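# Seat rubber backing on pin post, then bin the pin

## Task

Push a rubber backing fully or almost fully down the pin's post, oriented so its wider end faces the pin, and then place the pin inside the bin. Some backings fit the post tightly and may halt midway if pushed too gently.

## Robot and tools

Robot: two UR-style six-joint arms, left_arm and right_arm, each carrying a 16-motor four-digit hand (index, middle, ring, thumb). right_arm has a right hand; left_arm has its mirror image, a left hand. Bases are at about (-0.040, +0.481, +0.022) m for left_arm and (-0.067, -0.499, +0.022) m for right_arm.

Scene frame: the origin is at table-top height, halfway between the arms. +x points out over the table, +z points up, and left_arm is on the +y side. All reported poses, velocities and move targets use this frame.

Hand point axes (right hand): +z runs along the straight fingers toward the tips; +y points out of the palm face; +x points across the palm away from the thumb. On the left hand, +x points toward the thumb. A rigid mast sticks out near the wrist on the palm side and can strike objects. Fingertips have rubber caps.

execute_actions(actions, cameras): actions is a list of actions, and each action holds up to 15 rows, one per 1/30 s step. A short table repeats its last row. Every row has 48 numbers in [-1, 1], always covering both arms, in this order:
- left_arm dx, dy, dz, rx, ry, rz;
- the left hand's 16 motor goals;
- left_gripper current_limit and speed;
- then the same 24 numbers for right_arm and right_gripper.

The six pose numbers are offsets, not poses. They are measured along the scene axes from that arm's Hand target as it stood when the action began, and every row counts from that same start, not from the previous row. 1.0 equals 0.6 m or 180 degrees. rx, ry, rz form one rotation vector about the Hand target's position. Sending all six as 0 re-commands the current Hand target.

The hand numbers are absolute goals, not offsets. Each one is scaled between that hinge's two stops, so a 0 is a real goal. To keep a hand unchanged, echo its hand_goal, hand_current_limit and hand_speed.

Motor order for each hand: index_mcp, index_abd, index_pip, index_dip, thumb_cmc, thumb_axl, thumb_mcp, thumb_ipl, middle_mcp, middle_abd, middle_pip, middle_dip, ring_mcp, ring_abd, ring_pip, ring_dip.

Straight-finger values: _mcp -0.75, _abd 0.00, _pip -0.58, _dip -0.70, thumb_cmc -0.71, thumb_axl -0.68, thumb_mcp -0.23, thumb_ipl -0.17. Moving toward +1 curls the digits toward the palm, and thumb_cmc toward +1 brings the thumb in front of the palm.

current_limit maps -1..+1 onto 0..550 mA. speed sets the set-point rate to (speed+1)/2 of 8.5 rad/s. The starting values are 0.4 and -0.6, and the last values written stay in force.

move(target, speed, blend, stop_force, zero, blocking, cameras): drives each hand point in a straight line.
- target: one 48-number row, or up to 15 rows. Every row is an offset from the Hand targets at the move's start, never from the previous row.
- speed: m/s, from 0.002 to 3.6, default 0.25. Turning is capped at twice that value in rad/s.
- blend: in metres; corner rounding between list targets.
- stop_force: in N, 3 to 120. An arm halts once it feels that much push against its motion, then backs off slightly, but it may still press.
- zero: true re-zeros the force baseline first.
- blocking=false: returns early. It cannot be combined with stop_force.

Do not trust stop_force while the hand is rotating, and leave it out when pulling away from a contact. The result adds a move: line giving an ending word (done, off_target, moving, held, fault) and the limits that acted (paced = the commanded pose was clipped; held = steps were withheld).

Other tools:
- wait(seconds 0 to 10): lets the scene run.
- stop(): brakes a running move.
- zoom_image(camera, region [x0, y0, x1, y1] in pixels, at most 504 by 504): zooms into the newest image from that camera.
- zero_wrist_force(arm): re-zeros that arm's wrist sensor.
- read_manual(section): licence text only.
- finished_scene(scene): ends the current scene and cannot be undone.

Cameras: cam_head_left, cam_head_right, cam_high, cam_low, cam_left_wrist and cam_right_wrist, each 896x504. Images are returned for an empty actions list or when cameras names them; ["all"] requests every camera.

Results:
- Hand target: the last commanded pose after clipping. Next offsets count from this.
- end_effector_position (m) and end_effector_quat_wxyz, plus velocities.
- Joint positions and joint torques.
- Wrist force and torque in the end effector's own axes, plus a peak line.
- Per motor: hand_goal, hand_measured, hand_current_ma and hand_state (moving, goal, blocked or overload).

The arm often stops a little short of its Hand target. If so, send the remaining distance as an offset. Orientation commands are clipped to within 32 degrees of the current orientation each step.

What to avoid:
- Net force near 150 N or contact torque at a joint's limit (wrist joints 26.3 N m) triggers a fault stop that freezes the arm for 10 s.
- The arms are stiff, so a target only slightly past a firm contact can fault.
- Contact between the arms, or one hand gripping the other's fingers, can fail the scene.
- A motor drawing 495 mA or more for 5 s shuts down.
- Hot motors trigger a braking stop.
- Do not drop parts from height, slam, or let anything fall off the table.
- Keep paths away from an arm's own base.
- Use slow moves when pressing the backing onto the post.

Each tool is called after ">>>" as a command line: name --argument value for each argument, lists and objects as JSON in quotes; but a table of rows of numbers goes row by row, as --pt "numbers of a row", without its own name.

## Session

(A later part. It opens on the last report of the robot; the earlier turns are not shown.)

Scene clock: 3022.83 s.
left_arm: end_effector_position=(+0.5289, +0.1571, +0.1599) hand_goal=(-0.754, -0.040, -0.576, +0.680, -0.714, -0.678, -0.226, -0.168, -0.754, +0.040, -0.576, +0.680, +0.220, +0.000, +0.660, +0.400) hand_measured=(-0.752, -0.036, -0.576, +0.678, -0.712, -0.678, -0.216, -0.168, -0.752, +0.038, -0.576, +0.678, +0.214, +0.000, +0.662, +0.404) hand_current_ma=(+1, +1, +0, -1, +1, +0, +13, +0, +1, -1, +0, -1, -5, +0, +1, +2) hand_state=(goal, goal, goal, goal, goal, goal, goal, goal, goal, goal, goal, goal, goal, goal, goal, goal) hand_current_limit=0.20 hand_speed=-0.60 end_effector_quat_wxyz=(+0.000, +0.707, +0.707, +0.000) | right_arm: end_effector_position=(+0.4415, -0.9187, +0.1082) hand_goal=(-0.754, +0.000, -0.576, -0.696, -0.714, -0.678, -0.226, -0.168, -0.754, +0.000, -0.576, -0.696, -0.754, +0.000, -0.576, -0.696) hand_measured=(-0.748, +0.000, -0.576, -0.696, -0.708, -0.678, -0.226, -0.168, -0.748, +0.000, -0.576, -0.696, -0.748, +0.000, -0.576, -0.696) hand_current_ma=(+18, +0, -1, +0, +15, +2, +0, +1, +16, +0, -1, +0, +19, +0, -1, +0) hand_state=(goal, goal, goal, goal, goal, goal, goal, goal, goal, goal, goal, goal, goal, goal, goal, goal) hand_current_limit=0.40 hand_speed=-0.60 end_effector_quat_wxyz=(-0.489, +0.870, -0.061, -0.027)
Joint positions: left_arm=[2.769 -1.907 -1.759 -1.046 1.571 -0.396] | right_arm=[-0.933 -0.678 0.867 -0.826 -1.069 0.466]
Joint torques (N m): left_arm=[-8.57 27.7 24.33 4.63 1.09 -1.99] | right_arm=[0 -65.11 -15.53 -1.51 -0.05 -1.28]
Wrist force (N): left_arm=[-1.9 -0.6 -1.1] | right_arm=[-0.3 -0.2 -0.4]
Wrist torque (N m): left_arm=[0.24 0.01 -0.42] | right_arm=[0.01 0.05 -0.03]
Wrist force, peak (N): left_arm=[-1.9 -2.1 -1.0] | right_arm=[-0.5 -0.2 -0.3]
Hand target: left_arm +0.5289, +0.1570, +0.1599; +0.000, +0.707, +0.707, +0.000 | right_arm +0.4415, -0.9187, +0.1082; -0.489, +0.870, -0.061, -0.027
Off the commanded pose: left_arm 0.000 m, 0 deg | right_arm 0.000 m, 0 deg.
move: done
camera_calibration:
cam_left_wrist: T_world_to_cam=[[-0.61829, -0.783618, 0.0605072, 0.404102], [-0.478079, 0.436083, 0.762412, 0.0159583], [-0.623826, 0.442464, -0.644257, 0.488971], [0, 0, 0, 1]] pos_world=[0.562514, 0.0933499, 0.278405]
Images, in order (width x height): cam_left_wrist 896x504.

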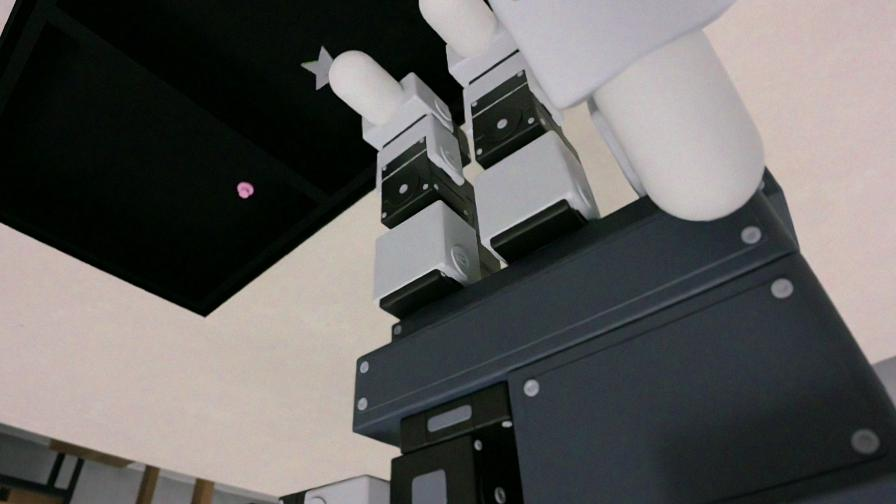

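>>> move --pt "0 0 0.075 0 0 0 -0.754 0 -0.576 -0.696 -0.714 -0.677 -0.226 -0.168 -0.754 0.04 -0.576 0.68 0.22 0 0.66 0.4 0.2 -0.6 0 0 0 0 0 0 -0.754 0 -0.576 -0.696 -0.714 -0.678 -0.226 -0.168 -0.754 0 -0.576 -0.696 -0.754 0 -0.576 -0.696 0.4 -0.6" --pt "-0.0543 0.2922 0.075 0 0 0 -0.754 0 -0.576 -0.696 -0.714 -0.677 -0.226 -0.168 -0.754 0.04 -0.576 0.68 0.22 0 0.66 0.4 0.2 -0.6 0 0 0 0 0 0 -0.754 0 -0.576 -0.696 -0.714 -0.678 -0.226 -0.168 -0.754 0 -0.576 -0.696 -0.754 0 -0.576 -0.696 0.4 -0.6" --pt "-0.0543 0.2922 -0.036 0 0 0 -0.754 0 -0.576 -0.696 -0.714 -0.677 -0.226 -0.168 -0.754 0.04 -0.576 0.68 0.22 0 0.66 0.4 0.2 -0.6 0 0 0 0 0 0 -0.754 0 -0.576 -0.696 -0.714 -0.678 -0.226 -0.168 -0.754 0 -0.576 -0.696 -0.754 0 -0.576 -0.696 0.4 -0.6" --speed '[0.15,0.15,0.06]' --blend '[0.02,0.0,0]' --cameras '["cam_high","cam_left_wrist","cam_head_left","cam_head_right"]'

>>> zoom_image --camera "cam_high" --region '[488, 150, 648, 260]'

>>> zoom_image --camera "cam_left_wrist" --region '[0, 0, 448, 280]'

Scene clock: 3116.70 s.
left_arm: end_effector_position=(+0.4963, +0.3324, +0.1382) hand_goal=(-0.754, +0.000, -0.576, -0.696, -0.714, -0.678, -0.226, -0.168, -0.754, +0.040, -0.576, +0.680, +0.220, +0.000, +0.660, +0.400) hand_measured=(-0.728, -0.002, -0.560, -0.690, -0.712, -0.678, -0.218, -0.168, -0.752, +0.038, -0.576, +0.678, +0.212, +0.000, +0.662, +0.402) hand_current_ma=(+42, -1, +18, +5, +1, +0, +11, +0, +1, -1, +0, -1, -6, +0, +1, +2) hand_state=(blocked, goal, goal, goal, goal, goal, goal, goal, goal, goal, goal, goal, goal, goal, goal, goal) hand_current_limit=0.20 hand_speed=-0.60 end_effector_quat_wxyz=(+0.000, +0.707, +0.707, +0.000) | right_arm: end_effector_position=(+0.4415, -0.9187, +0.1082) hand_goal=(-0.754, +0.000, -0.576, -0.696, -0.714, -0.678, -0.226, -0.168, -0.754, +0.000, -0.576, -0.696, -0.754, +0.000, -0.576, -0.696) hand_measured=(-0.748, +0.000, -0.576, -0.696, -0.708, -0.678, -0.226, -0.168, -0.748, +0.000, -0.576, -0.696, -0.748, +0.000, -0.576, -0.696) hand_current_ma=(+18, +0, -1, +0, +15, +2, +0, +1, +16, +0, -1, +0, +19, +0, -1, +0) hand_state=(goal, goal, goal, goal, goal, goal, goal, goal, goal, goal, goal, goal, goal, goal, goal, goal) hand_current_limit=0.40 hand_speed=-0.60 end_effector_quat_wxyz=(-0.489, +0.870, -0.061, -0.027)
Joint positions: left_arm=[3.082 -1.695 -2.101 -0.917 1.571 -0.082] | right_arm=[-0.933 -0.678 0.867 -0.826 -1.069 0.466]
Joint torques (N m): left_arm=[2.14 33.8 30.66 0.26 -2.41 0.55] | right_arm=[0.41 -64.58 -15.52 -1.43 -0.04 -1.35]
Wrist force (N): left_arm=[-1.9 -0.3 -1.1] | right_arm=[-0.3 -0.1 -0.3]
Wrist torque (N m): left_arm=[0.12 -0.01 -0.28] | right_arm=[0.02 0.05 -0.03]
Wrist force, peak (N): left_arm=[-1.8 -0.9 -34.5] | right_arm=[-0.1 -0.4 -0.5]
Hand target: left_arm +0.4964, +0.3323, +0.1383; +0.000, +0.707, +0.707, +0.000 | right_arm +0.4415, -0.9187, +0.1082; -0.489, +0.870, -0.061, -0.027
Off the commanded pose: left_arm 0.000 m, 0 deg | right_arm 0.000 m, 0 deg.
move: done
camera_calibration:
cam_left_wrist: T_world_to_cam=[[-0.618305, -0.783596, 0.0606407, 0.522515], [-0.477928, 0.436121, 0.762485, -0.0595929], [-0.623927, 0.442466, -0.644158, 0.377161], [0, 0, 0, 1]] pos_world=[0.529913, 0.26855, 0.256704]
Images, in order (width x height): cam_head_left 896x504, cam_head_right 896x504, cam_high 896x504, cam_left_wrist 896x504.

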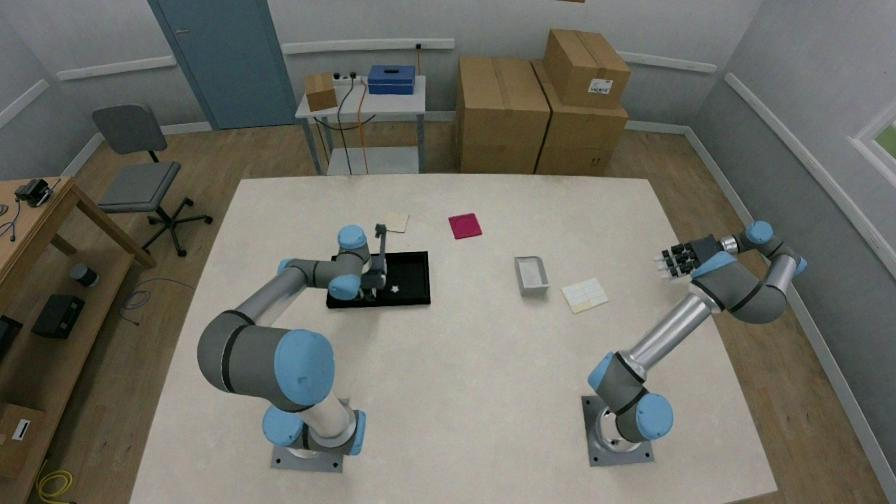

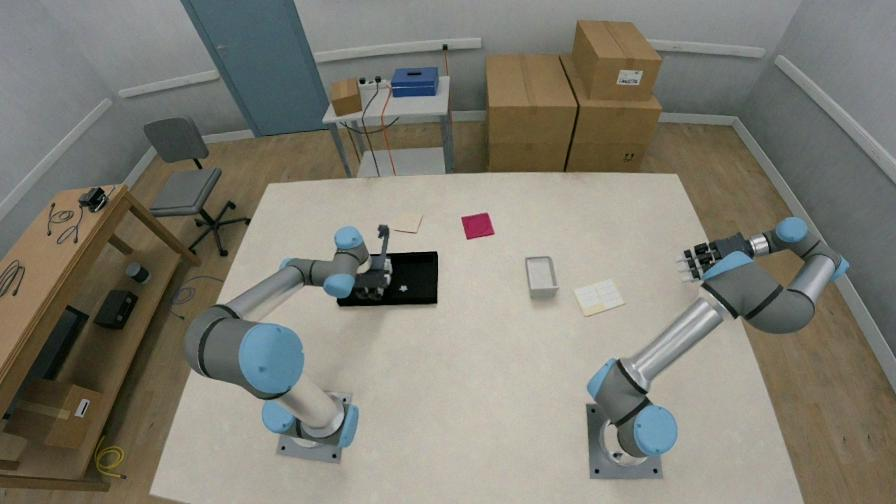

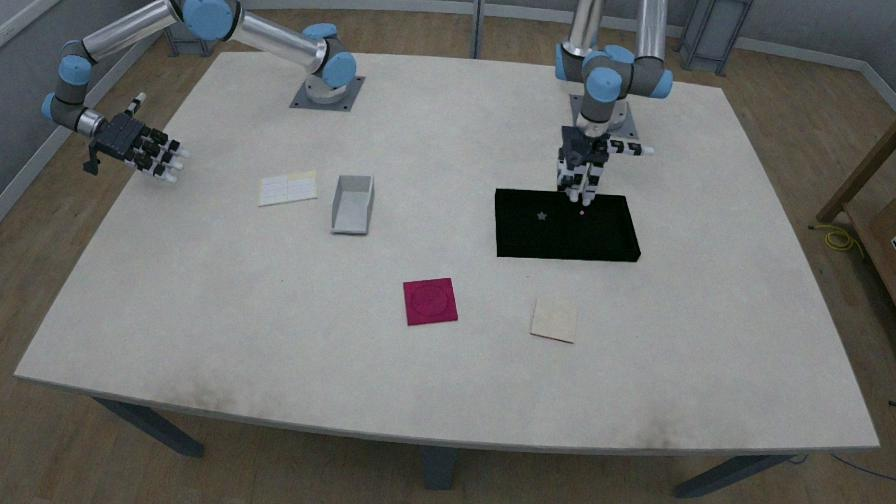

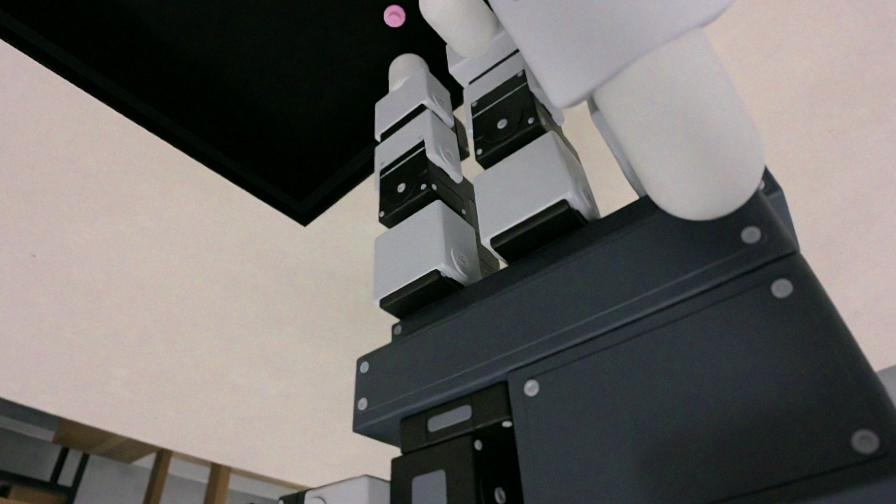

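Scaled by 3.150 from the camera's 896x504 image, which has a finer 1280x720 frame.

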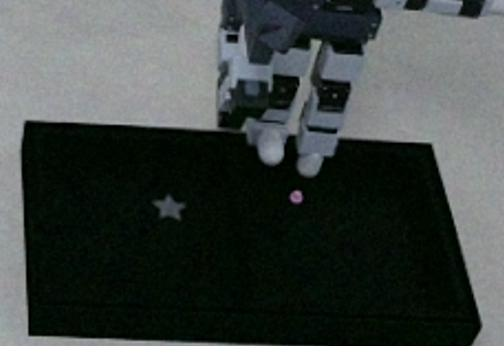

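Scaled by 1.125 from the camera's 896x504 image, which has a finer 1280x720 frame.

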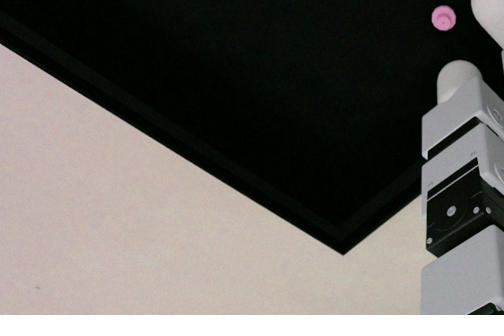

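>>> move --pt "0 0 0.0833 0 0 0 -0.754 0 -0.576 -0.696 -0.714 -0.677 -0.226 -0.168 -0.754 0.04 -0.576 0.68 0.22 0 0.66 0.4 0.2 -0.6 0 0 0 0 0 0 -0.754 0 -0.576 -0.696 -0.714 -0.678 -0.226 -0.168 -0.754 0 -0.576 -0.696 -0.754 0 -0.576 -0.696 0.4 -0.6" --pt "0.0377 0.0212 0.0833 0 0 0 -0.754 -0.04 -0.576 0.68 -0.714 -0.677 -0.226 -0.168 -0.754 0.04 -0.576 0.68 0.22 0 0.66 0.4 0.2 -0.6 0 0 0 0 0 0 -0.754 0 -0.576 -0.696 -0.714 -0.678 -0.226 -0.168 -0.754 0 -0.576 -0.696 -0.754 0 -0.576 -0.696 0.4 -0.6" --pt "0.0377 0.0212 -0.0388 0 0 0 -0.754 -0.04 -0.576 0.68 -0.714 -0.677 -0.226 -0.168 -0.754 0.04 -0.576 0.68 0.22 0 0.66 0.4 0.2 -0.6 0 0 0 0 0 0 -0.754 0 -0.576 -0.696 -0.714 -0.678 -0.226 -0.168 -0.754 0 -0.576 -0.696 -0.754 0 -0.576 -0.696 0.4 -0.6" --speed '[0.1,0.1,0.06]' --blend '[0.0,0.0,0]' --cameras '["cam_high","cam_left_wrist"]'

>>> zoom_image --camera "cam_high" --region '[518, 150, 628, 230]'

Scene clock: 3161.63 s.
left_arm: end_effector_position=(+0.5189, +0.3451, +0.1149) hand_goal=(-0.754, -0.040, -0.576, +0.680, -0.714, -0.678, -0.226, -0.168, -0.754, +0.040, -0.576, +0.680, +0.220, +0.000, +0.660, +0.400) hand_measured=(-0.750, -0.036, -0.574, +0.676, -0.712, -0.678, -0.218, -0.168, -0.752, +0.038, -0.576, +0.678, +0.212, +0.000, +0.662, +0.402) hand_current_ma=(+2, +2, +1, -2, +1, +0, +11, +0, +1, -1, +0, -1, -6, +0, +1, +2) hand_state=(goal, goal, goal, goal, goal, goal, goal, goal, goal, goal, goal, goal, goal, goal, goal, goal) hand_current_limit=0.20 hand_speed=-0.60 end_effector_quat_wxyz=(+0.000, +0.707, +0.707, +0.000) | right_arm: end_effector_position=(+0.4415, -0.9187, +0.1082) hand_goal=(-0.754, +0.000, -0.576, -0.696, -0.714, -0.678, -0.226, -0.168, -0.754, +0.000, -0.576, -0.696, -0.754, +0.000, -0.576, -0.696) hand_measured=(-0.748, +0.000, -0.576, -0.696, -0.708, -0.678, -0.226, -0.168, -0.748, +0.000, -0.576, -0.696, -0.748, +0.000, -0.576, -0.696) hand_current_ma=(+18, +0, -1, +0, +15, +2, +0, +1, +16, +0, -1, +0, +19, +0, -1, +0) hand_state=(goal, goal, goal, goal, goal, goal, goal, goal, goal, goal, goal, goal, goal, goal, goal, goal) hand_current_limit=0.40 hand_speed=-0.60 end_effector_quat_wxyz=(-0.489, +0.870, -0.061, -0.027)
Joint positions: left_arm=[3.112 -1.772 -2.083 -0.858 1.571 -0.052] | right_arm=[-0.933 -0.678 0.867 -0.826 -1.069 0.466]
Joint torques (N m): left_arm=[-6.86 37.61 31.67 -0.49 -2.41 1.43] | right_arm=[0.4 -64.69 -14.31 -1.44 -0.09 -1.49]
Wrist force (N): left_arm=[-2.3 -0.8 -1.3] | right_arm=[-0.2 -0.4 -0.4]
Wrist torque (N m): left_arm=[0.22 0.06 -0.31] | right_arm=[-0.02 0.04 -0.03]
Wrist force, peak (N): left_arm=[-2.7 -1.4 -1.6] | right_arm=[-0.2 -0.4 -0.5]
Hand target: left_arm +0.5190, +0.3451, +0.1151; +0.000, +0.707, +0.707, +0.000 | right_arm +0.4415, -0.9187, +0.1082; -0.489, +0.870, -0.061, -0.027
Off the commanded pose: left_arm 0.000 m, 0 deg | right_arm 0.000 m, 0 deg.
move: done
camera_calibration:
cam_left_wrist: T_world_to_cam=[[-0.618305, -0.783596, 0.0606407, 0.547854], [-0.477928, 0.436121, 0.762485, -0.0365645], [-0.623927, 0.442466, -0.644158, 0.370634], [0, 0, 0, 1]] pos_world=[0.552513, 0.28125, 0.233404]
Images, in order (width x height): cam_high 896x504, cam_left_wrist 896x504.

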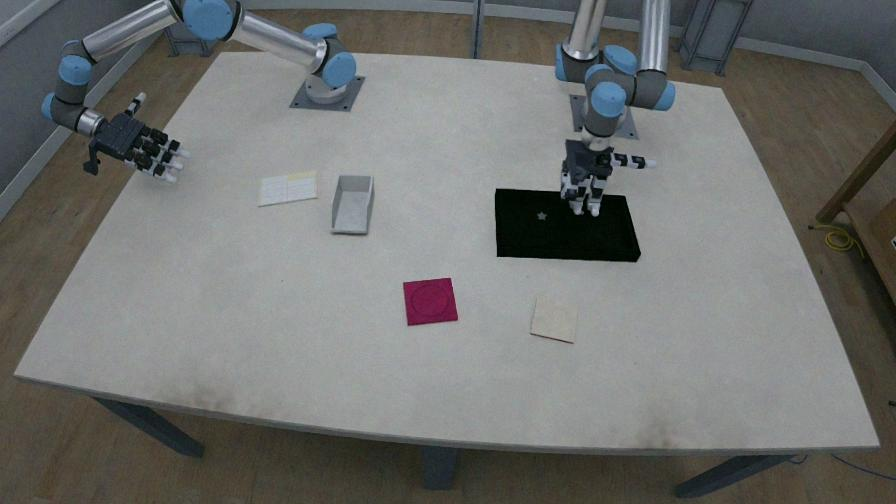

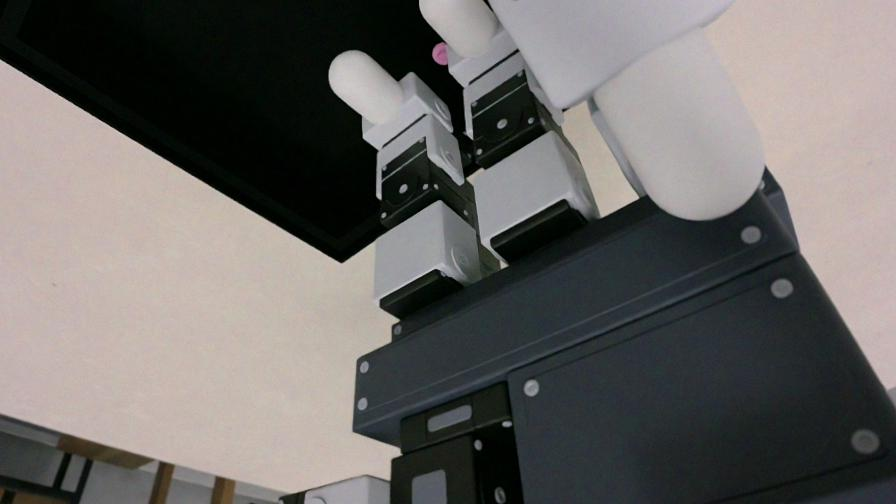

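Scaled by 4.582 from the camera's 896x504 image, which has a finer 1280x720 frame.

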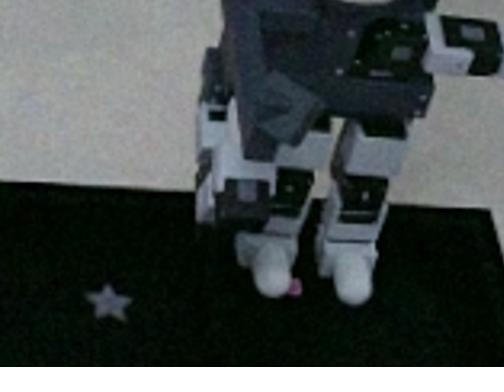

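>>> move --target '[0,0,-0.0405,0,0,0,-0.754,-0.04,-0.576,0.68,-0.714,-0.677,-0.226,-0.168,-0.754,0.04,-0.576,0.68,0.22,0,0.66,0.4,0.2,-0.6,0,0,0,0,0,0,-0.754,0,-0.576,-0.696,-0.714,-0.678,-0.226,-0.168,-0.754,0,-0.576,-0.696,-0.754,0,-0.576,-0.696,0.4,-0.6]' --speed 0.015 --stop_force 4 --cameras '["cam_high","cam_left_wrist"]'

>>> zoom_image --camera "cam_high" --region '[548, 170, 628, 230]'

>>> zoom_image --camera "cam_left_wrist" --region '[280, 0, 520, 150]'

Scene clock: 3182.80 s.
left_arm: end_effector_position=(+0.5190, +0.3451, +0.0908) hand_goal=(-0.754, -0.040, -0.576, +0.680, -0.714, -0.678, -0.226, -0.168, -0.754, +0.040, -0.576, +0.680, +0.220, +0.000, +0.660, +0.400) hand_measured=(-0.750, -0.036, -0.574, +0.676, -0.712, -0.678, -0.218, -0.168, -0.752, +0.038, -0.576, +0.678, +0.212, +0.000, +0.662, +0.402) hand_current_ma=(+2, +2, +1, -2, +1, +0, +11, +0, +1, -1, +0, -1, -6, +0, +1, +2) hand_state=(goal, goal, goal, goal, goal, goal, goal, goal, goal, goal, goal, goal, goal, goal, goal, goal) hand_current_limit=0.20 hand_speed=-0.60 end_effector_quat_wxyz=(+0.000, +0.707, +0.707, +0.000) | right_arm: end_effector_position=(+0.4415, -0.9187, +0.1082) hand_goal=(-0.754, +0.000, -0.576, -0.696, -0.714, -0.678, -0.226, -0.168, -0.754, +0.000, -0.576, -0.696, -0.754, +0.000, -0.576, -0.696) hand_measured=(-0.748, +0.000, -0.576, -0.696, -0.708, -0.678, -0.226, -0.168, -0.748, +0.000, -0.576, -0.696, -0.748, +0.000, -0.576, -0.696) hand_current_ma=(+18, +0, -1, +0, +15, +2, +0, +1, +16, +0, -1, +0, +19, +0, -1, +0) hand_state=(goal, goal, goal, goal, goal, goal, goal, goal, goal, goal, goal, goal, goal, goal, goal, goal) hand_current_limit=0.40 hand_speed=-0.60 end_effector_quat_wxyz=(-0.489, +0.870, -0.061, -0.027)
Joint positions: left_arm=[3.112 -1.817 -2.108 -0.788 1.571 -0.052] | right_arm=[-0.933 -0.678 0.867 -0.826 -1.069 0.466]
Joint torques (N m): left_arm=[-7.43 37.91 28.7 -0.19 0.95 -1.69] | right_arm=[0.45 -65.24 -15.1 -1.54 -0.26 -1.45]
Wrist force (N): left_arm=[-2.2 -0.7 -1.2] | right_arm=[-0.2 -0.3 -0.3]
Wrist torque (N m): left_arm=[0.24 0.04 -0.29] | right_arm=[0.00 0.04 -0.03]
Wrist force, peak (N): left_arm=[-2.6 -0.9 -1.3] | right_arm=[-0.6 0.0 -0.4]
Hand target: left_arm +0.5190, +0.3451, +0.0908; +0.000, +0.707, +0.707, +0.000 | right_arm +0.4415, -0.9187, +0.1082; -0.489, +0.870, -0.061, -0.027
Off the commanded pose: left_arm 0.000 m, 0 deg | right_arm 0.000 m, 0 deg.
move: done
camera_calibration:
cam_left_wrist: T_world_to_cam=[[-0.618335, -0.783585, 0.0604678, 0.549365], [-0.478153, 0.436143, 0.762331, -0.0180392], [-0.623724, 0.442463, -0.644356, 0.355042], [0, 0, 0, 1]] pos_world=[0.552514, 0.28125, 0.209306]
Images, in order (width x height): cam_high 896x504, cam_left_wrist 896x504.

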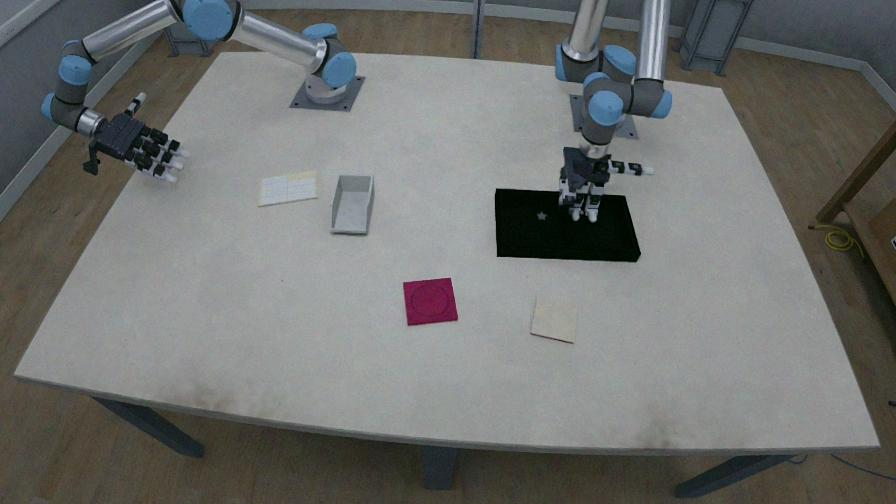

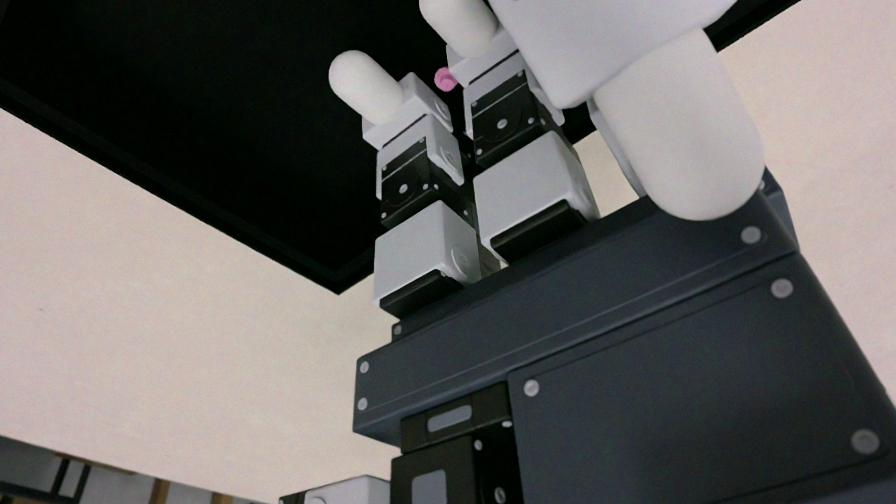

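Scaled by 6.300 from the camera's 896x504 image, which has a finer 1280x720 frame.

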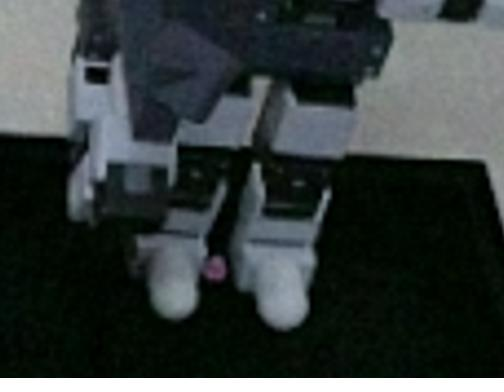

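Scaled by 2.100 from the camera's 896x504 image, which has a finer 1280x720 frame.

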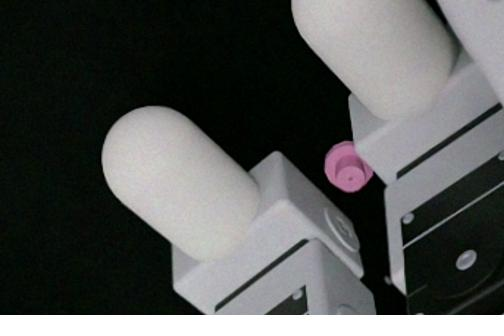

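>>> move --target '[0,0,0,0,0,0,-0.754,0.14,-0.576,0.68,-0.714,-0.677,-0.226,-0.168,-0.754,-0.14,-0.576,0.68,0.22,0,0.66,0.4,0.2,-0.95,0,0,0,0,0,0,-0.754,0,-0.576,-0.696,-0.714,-0.678,-0.226,-0.168,-0.754,0,-0.576,-0.696,-0.754,0,-0.576,-0.696,0.4,-0.6]' --speed 0.05 --cameras '["cam_left_wrist","cam_high"]'

>>> zoom_image --camera "cam_left_wrist" --region '[280, 0, 520, 150]'

>>> zoom_image --camera "cam_high" --region '[548, 170, 628, 230]'

Scene clock: 3207.57 s.
left_arm: end_effector_position=(+0.5190, +0.3451, +0.0908) hand_goal=(-0.754, +0.140, -0.576, +0.680, -0.714, -0.678, -0.226, -0.168, -0.754, -0.140, -0.576, +0.680, +0.220, +0.000, +0.660, +0.400) hand_measured=(-0.750, +0.068, -0.574, +0.676, -0.712, -0.678, -0.218, -0.168, -0.752, -0.070, -0.576, +0.678, +0.212, +0.000, +0.662, +0.402) hand_current_ma=(+2, -135, +1, -2, +1, +0, +11, +0, +1, +127, +0, -1, -6, +0, +1, +2) hand_state=(goal, moving, goal, goal, goal, goal, goal, goal, goal, moving, goal, goal, goal, goal, goal, goal) hand_current_limit=0.20 hand_speed=-0.95 end_effector_quat_wxyz=(+0.000, +0.707, +0.707, +0.000) | right_arm: end_effector_position=(+0.4415, -0.9187, +0.1082) hand_goal=(-0.754, +0.000, -0.576, -0.696, -0.714, -0.678, -0.226, -0.168, -0.754, +0.000, -0.576, -0.696, -0.754, +0.000, -0.576, -0.696) hand_measured=(-0.748, +0.000, -0.576, -0.696, -0.708, -0.678, -0.226, -0.168, -0.748, +0.000, -0.576, -0.696, -0.748, +0.000, -0.576, -0.696) hand_current_ma=(+18, +0, -1, +0, +15, +2, +0, +1, +16, +0, -1, +0, +19, +0, -1, +0) hand_state=(goal, goal, goal, goal, goal, goal, goal, goal, goal, goal, goal, goal, goal, goal, goal, goal) hand_current_limit=0.40 hand_speed=-0.60 end_effector_quat_wxyz=(-0.489, +0.870, -0.061, -0.027)
Joint positions: left_arm=[3.112 -1.817 -2.108 -0.788 1.571 -0.052] | right_arm=[-0.933 -0.678 0.867 -0.826 -1.069 0.466]
Joint torques (N m): left_arm=[-5.34 38.82 28.35 -0.17 2.27 -1.63] | right_arm=[0.29 -65.8 -15.4 -1.54 -0.19 -1.49]
Wrist force (N): left_arm=[-2.3 -0.6 -1.2] | right_arm=[-0.1 -0.3 -0.3]
Wrist torque (N m): left_arm=[0.27 0.05 -0.30] | right_arm=[-0.01 0.02 -0.02]
Wrist force, peak (N): left_arm=[-2.6 -0.7 -1.4] | right_arm=[-0.4 -0.1 -0.6]
Hand target: left_arm +0.5190, +0.3451, +0.0908; +0.000, +0.707, +0.707, +0.000 | right_arm +0.4415, -0.9187, +0.1082; -0.489, +0.870, -0.061, -0.027
Off the commanded pose: left_arm 0.000 m, 0 deg | right_arm 0.000 m, 0 deg.
move: done
camera_calibration:
cam_left_wrist: T_world_to_cam=[[-0.618335, -0.783585, 0.0604678, 0.549365], [-0.478153, 0.436143, 0.762331, -0.0180392], [-0.623724, 0.442463, -0.644356, 0.355042], [0, 0, 0, 1]] pos_world=[0.552514, 0.28125, 0.209306]
Images, in order (width x height): cam_high 896x504, cam_left_wrist 896x504.

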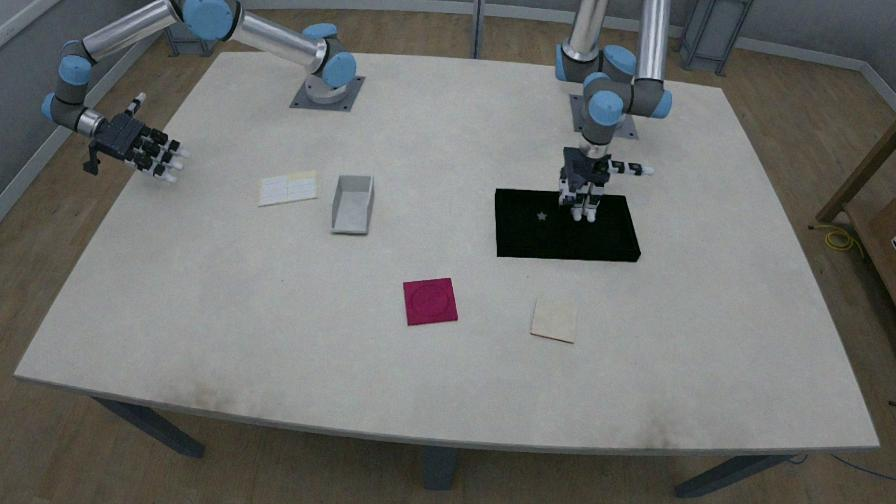

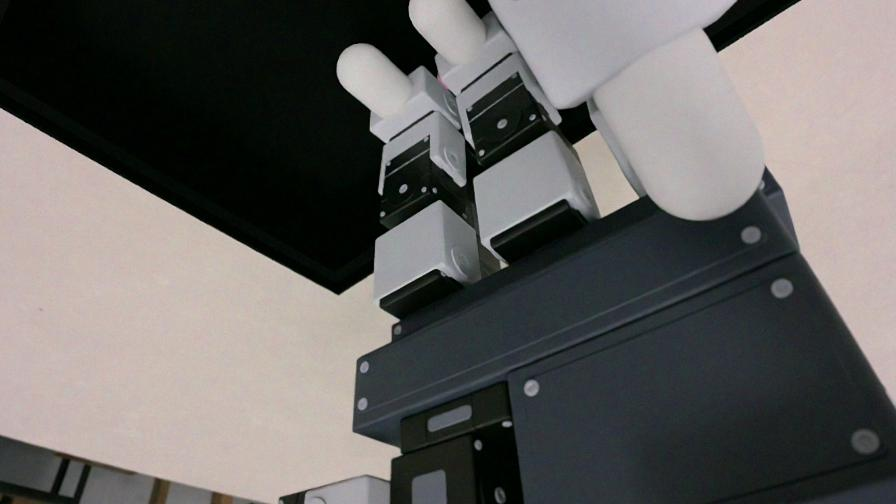

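Scaled by 2.100 from the camera's 896x504 image, which has a finer 1280x720 frame.

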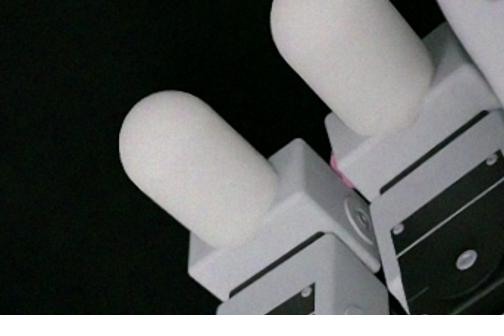

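Scaled by 6.300 from the camera's 896x504 image, which has a finer 1280x720 frame.

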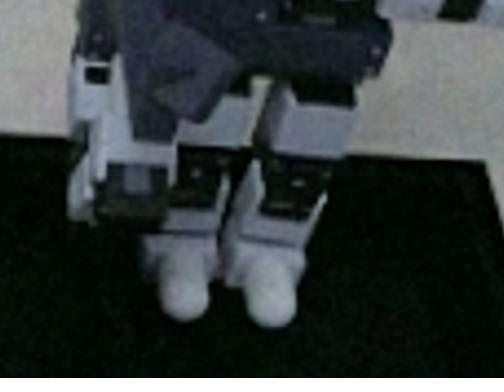

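>>> move --pt "0 0 0 0 0 0 -0.754 0.2 -0.576 0.68 -0.714 -0.677 -0.226 -0.168 -0.754 -0.2 -0.576 0.68 0.22 0 0.66 0.4 0.2 -0.95 0 0 0 0 0 0 -0.754 0 -0.576 -0.696 -0.714 -0.678 -0.226 -0.168 -0.754 0 -0.576 -0.696 -0.754 0 -0.576 -0.696 0.4 -0.6" --pt "0 0 0.05 0 0 0 -0.754 0.2 -0.576 0.68 -0.714 -0.677 -0.226 -0.168 -0.754 -0.2 -0.576 0.68 0.22 0 0.66 0.4 0.2 -0.95 0 0 0 0 0 0 -0.754 0 -0.576 -0.696 -0.714 -0.678 -0.226 -0.168 -0.754 0 -0.576 -0.696 -0.754 0 -0.576 -0.696 0.4 -0.6" --speed 0.02 --cameras '["cam_left_wrist","cam_high"]'

>>> zoom_image --camera "cam_left_wrist" --region '[280, 0, 520, 150]'

>>> zoom_image --camera "cam_high" --region '[548, 170, 628, 230]'

Scene clock: 3223.23 s.
left_arm: end_effector_position=(+0.5190, +0.3451, +0.1210) hand_goal=(-0.754, +0.200, -0.576, +0.680, -0.714, -0.678, -0.226, -0.168, -0.754, -0.200, -0.576, +0.680, +0.220, +0.000, +0.660, +0.400) hand_measured=(-0.750, +0.072, -0.574, +0.678, -0.712, -0.678, -0.218, -0.168, -0.752, -0.078, -0.576, +0.678, +0.212, +0.000, +0.662, +0.402) hand_current_ma=(+2, -328, +1, -1, +1, +0, +11, +0, +1, +304, +0, -1, -6, +0, +1, +2) hand_state=(goal, blocked, goal, goal, goal, goal, goal, goal, goal, blocked, goal, goal, goal, goal, goal, goal) hand_current_limit=0.20 hand_speed=-0.95 end_effector_quat_wxyz=(+0.000, +0.707, +0.707, +0.000) | right_arm: end_effector_position=(+0.4415, -0.9187, +0.1082) hand_goal=(-0.754, +0.000, -0.576, -0.696, -0.714, -0.678, -0.226, -0.168, -0.754, +0.000, -0.576, -0.696, -0.754, +0.000, -0.576, -0.696) hand_measured=(-0.748, +0.000, -0.576, -0.696, -0.708, -0.678, -0.226, -0.168, -0.748, +0.000, -0.576, -0.696, -0.748, +0.000, -0.576, -0.696) hand_current_ma=(+18, +0, -1, +0, +15, +2, +0, +1, +16, +0, -1, +0, +19, +0, -1, +0) hand_state=(goal, goal, goal, goal, goal, goal, goal, goal, goal, goal, goal, goal, goal, goal, goal, goal) hand_current_limit=0.40 hand_speed=-0.60 end_effector_quat_wxyz=(-0.489, +0.870, -0.061, -0.027)
Joint positions: left_arm=[3.112 -1.762 -2.076 -0.874 1.571 -0.052] | right_arm=[-0.933 -0.678 0.867 -0.826 -1.069 0.466]
Joint torques (N m): left_arm=[-5.91 14.85 15.18 4.46 2.28 -1.59] | right_arm=[-0.17 -65.66 -13.88 -1.59 -0.13 -1.51]
Wrist force (N): left_arm=[-2.2 -0.7 -1.2] | right_arm=[-0.3 0.1 -0.1]
Wrist torque (N m): left_arm=[0.25 0.04 -0.31] | right_arm=[0.01 0.04 -0.03]
Wrist force, peak (N): left_arm=[-2.5 -0.6 -1.4] | right_arm=[-0.5 -0.3 -0.3]
Hand target: left_arm +0.5190, +0.3451, +0.1208; +0.000, +0.707, +0.707, +0.000 | right_arm +0.4415, -0.9187, +0.1082; -0.489, +0.870, -0.061, -0.027
Off the commanded pose: left_arm 0.000 m, 0 deg | right_arm 0.000 m, 0 deg.
move: done
camera_calibration:
cam_left_wrist: T_world_to_cam=[[-0.618347, -0.783582, 0.0603773, 0.547629], [-0.478269, 0.436149, 0.762255, -0.0409338], [-0.623623, 0.442462, -0.644455, 0.374533], [0, 0, 0, 1]] pos_world=[0.552615, 0.281249, 0.239507]
Images, in order (width x height): cam_high 896x504, cam_left_wrist 896x504.

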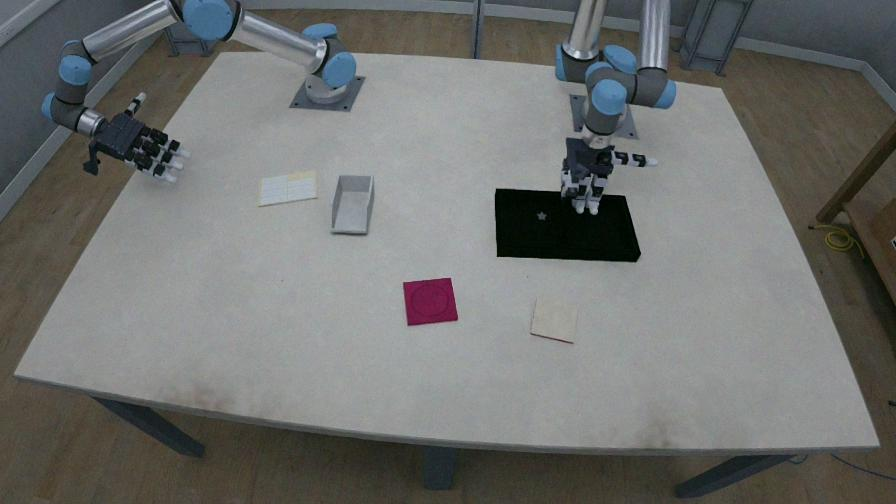

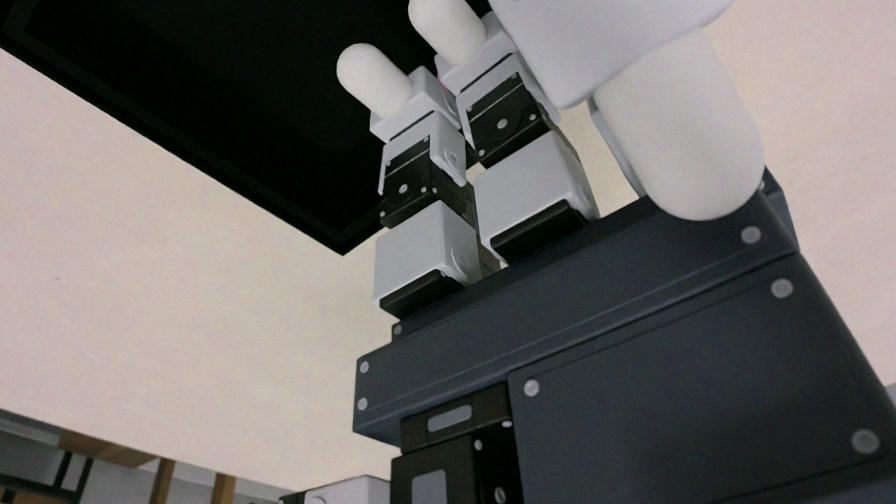

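Scaled by 2.100 from the camera's 896x504 image, which has a finer 1280x720 frame.

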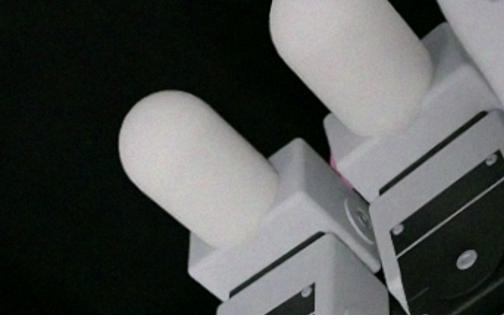

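Scaled by 6.300 from the camera's 896x504 image, which has a finer 1280x720 frame.

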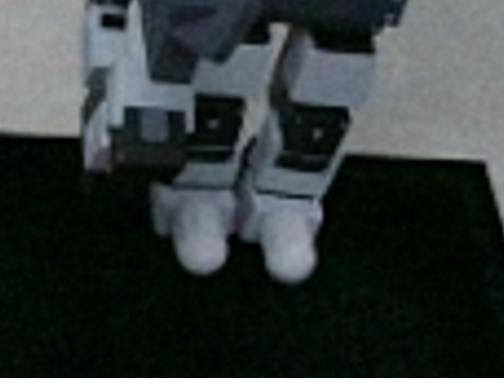

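>>> move --pt "0 0 0.0737 0 0 0 -0.754 0.2 -0.576 0.68 -0.714 -0.677 -0.226 -0.168 -0.754 -0.2 -0.576 0.68 0.22 0 0.66 0.4 0.2 -0.95 0 0 0 0 0 0 -0.754 0 -0.576 -0.696 -0.714 -0.678 -0.226 -0.168 -0.754 0 -0.576 -0.696 -0.754 0 -0.576 -0.696 0.4 -0.6" --pt "0.0423 -0.1883 0.0737 0 0 0 -0.754 0.2 -0.576 0.68 -0.714 -0.677 -0.226 -0.168 -0.754 -0.2 -0.576 0.68 0.22 0 0.66 0.4 0.2 -0.95 0 0 0 0 0 0 -0.754 0 -0.576 -0.696 -0.714 -0.678 -0.226 -0.168 -0.754 0 -0.576 -0.696 -0.754 0 -0.576 -0.696 0.4 -0.6" --pt "0.0423 -0.1883 0.0237 0 0 0 -0.754 0.2 -0.576 0.68 -0.714 -0.677 -0.226 -0.168 -0.754 -0.2 -0.576 0.68 0.22 0 0.66 0.4 0.2 -0.95 0 0 0 0 0 0 -0.754 0 -0.576 -0.696 -0.714 -0.678 -0.226 -0.168 -0.754 0 -0.576 -0.696 -0.754 0 -0.576 -0.696 0.4 -0.6" --speed '[0.08,0.08,0.05]' --blend '[0.01,0.01,0]' --cameras '["cam_left_wrist","cam_high"]'

>>> zoom_image --camera "cam_left_wrist" --region '[280, 0, 520, 150]'

>>> zoom_image --camera "cam_high" --region '[508, 170, 588, 230]'

Scene clock: 3285.73 s.
left_arm: end_effector_position=(+0.5442, +0.2321, +0.1348) hand_goal=(-0.754, +0.200, -0.576, +0.680, -0.714, -0.678, -0.226, -0.168, -0.754, -0.200, -0.576, +0.680, +0.220, +0.000, +0.660, +0.400) hand_measured=(-0.750, +0.072, -0.574, +0.678, -0.712, -0.678, -0.218, -0.168, -0.752, -0.078, -0.576, +0.678, +0.212, +0.000, +0.662, +0.402) hand_current_ma=(+2, -328, +1, -1, +1, +0, +11, +0, +1, +304, +0, -1, -6, +0, +1, +2) hand_state=(goal, blocked, goal, goal, goal, goal, goal, goal, goal, blocked, goal, goal, goal, goal, goal, goal) hand_current_limit=0.20 hand_speed=-0.95 end_effector_quat_wxyz=(+0.000, +0.707, +0.707, +0.000) | right_arm: end_effector_position=(+0.4415, -0.9187, +0.1082) hand_goal=(-0.754, +0.000, -0.576, -0.696, -0.714, -0.678, -0.226, -0.168, -0.754, +0.000, -0.576, -0.696, -0.754, +0.000, -0.576, -0.696) hand_measured=(-0.748, +0.000, -0.576, -0.696, -0.708, -0.678, -0.226, -0.168, -0.748, +0.000, -0.576, -0.696, -0.748, +0.000, -0.576, -0.696) hand_current_ma=(+18, +0, -1, +0, +15, +2, +0, +1, +16, +0, -1, +0, +19, +0, -1, +0) hand_state=(goal, goal, goal, goal, goal, goal, goal, goal, goal, goal, goal, goal, goal, goal, goal, goal) hand_current_limit=0.40 hand_speed=-0.60 end_effector_quat_wxyz=(-0.489, +0.870, -0.061, -0.027)
Joint positions: left_arm=[2.904 -1.884 -1.868 -0.961 1.571 -0.261] | right_arm=[-0.933 -0.678 0.867 -0.826 -1.069 0.466]
Joint torques (N m): left_arm=[8.53 43.17 30.74 -0.46 2.31 1.94] | right_arm=[0.93 -64.92 -14.76 -1.59 -0.45 -1.59]
Wrist force (N): left_arm=[-2.2 -0.7 -1.2] | right_arm=[-0.3 0.1 -0.3]
Wrist torque (N m): left_arm=[0.25 0.04 -0.36] | right_arm=[0.03 0.04 -0.03]
Wrist force, peak (N): left_arm=[-2.5 -0.7 -1.5] | right_arm=[-0.1 -0.3 -0.6]
Hand target: left_arm +0.5444, +0.2321, +0.1350; +0.000, +0.707, +0.707, +0.000 | right_arm +0.4415, -0.9187, +0.1082; -0.489, +0.870, -0.061, -0.027
Off the commanded pose: left_arm 0.000 m, 0 deg | right_arm 0.000 m, 0 deg.
move: done
camera_calibration:
cam_left_wrist: T_world_to_cam=[[-0.618353, -0.783562, 0.0605897, 0.473919], [-0.477901, 0.436101, 0.762513, 0.00962024], [-0.623899, 0.442546, -0.644129, 0.449218], [0, 0, 0, 1]] pos_world=[0.577913, 0.168349, 0.253304]
Images, in order (width x height): cam_high 896x504, cam_left_wrist 896x504.

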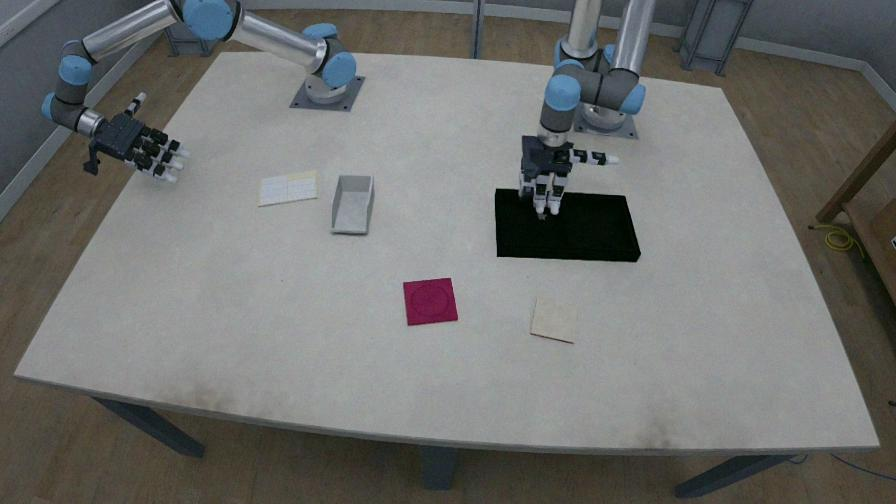

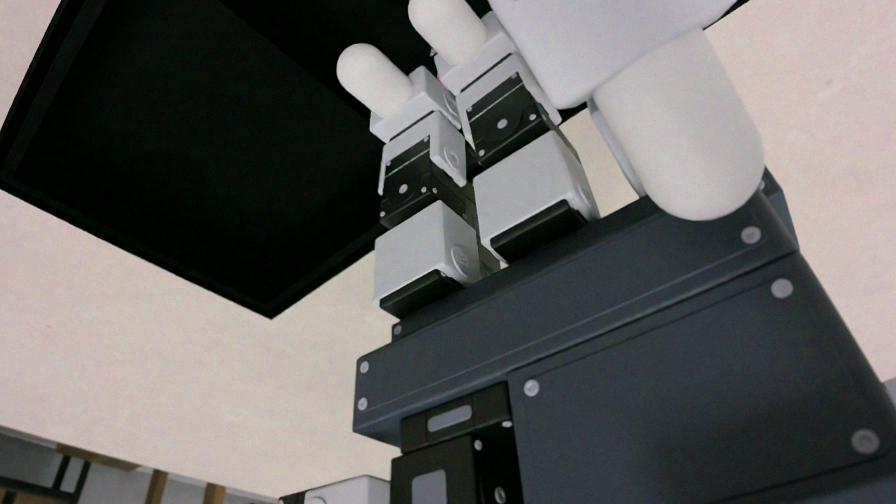

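Scaled by 2.100 from the camera's 896x504 image, which has a finer 1280x720 frame.

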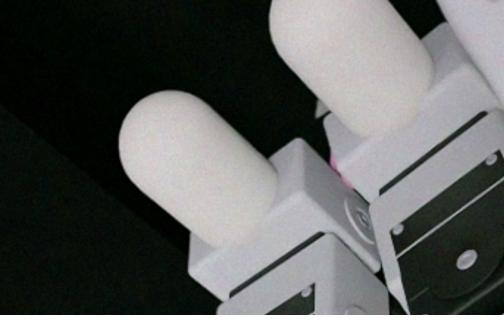

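Scaled by 6.300 from the camera's 896x504 image, which has a finer 1280x720 frame.

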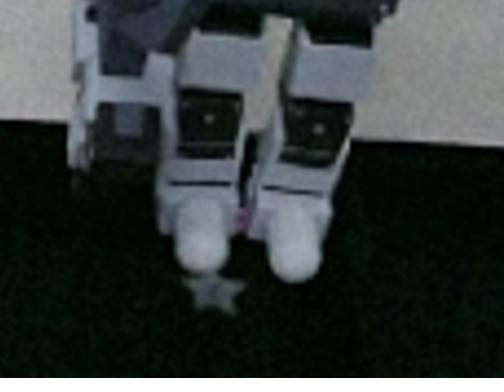

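>>> zoom_image --camera "cam_left_wrist" --region '[390, 20, 470, 100]'

Scaled by 6.300 from the camera's 896x504 image, which has a finer 1280x720 frame.

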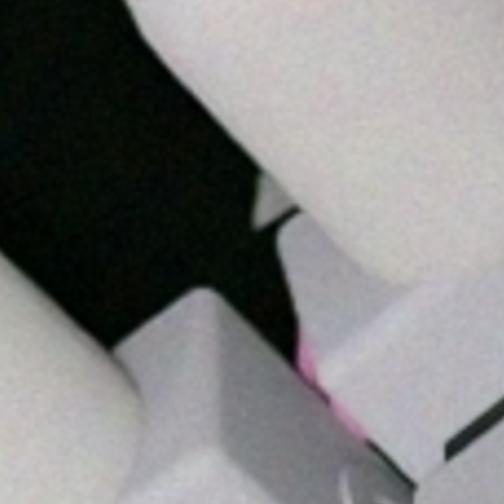

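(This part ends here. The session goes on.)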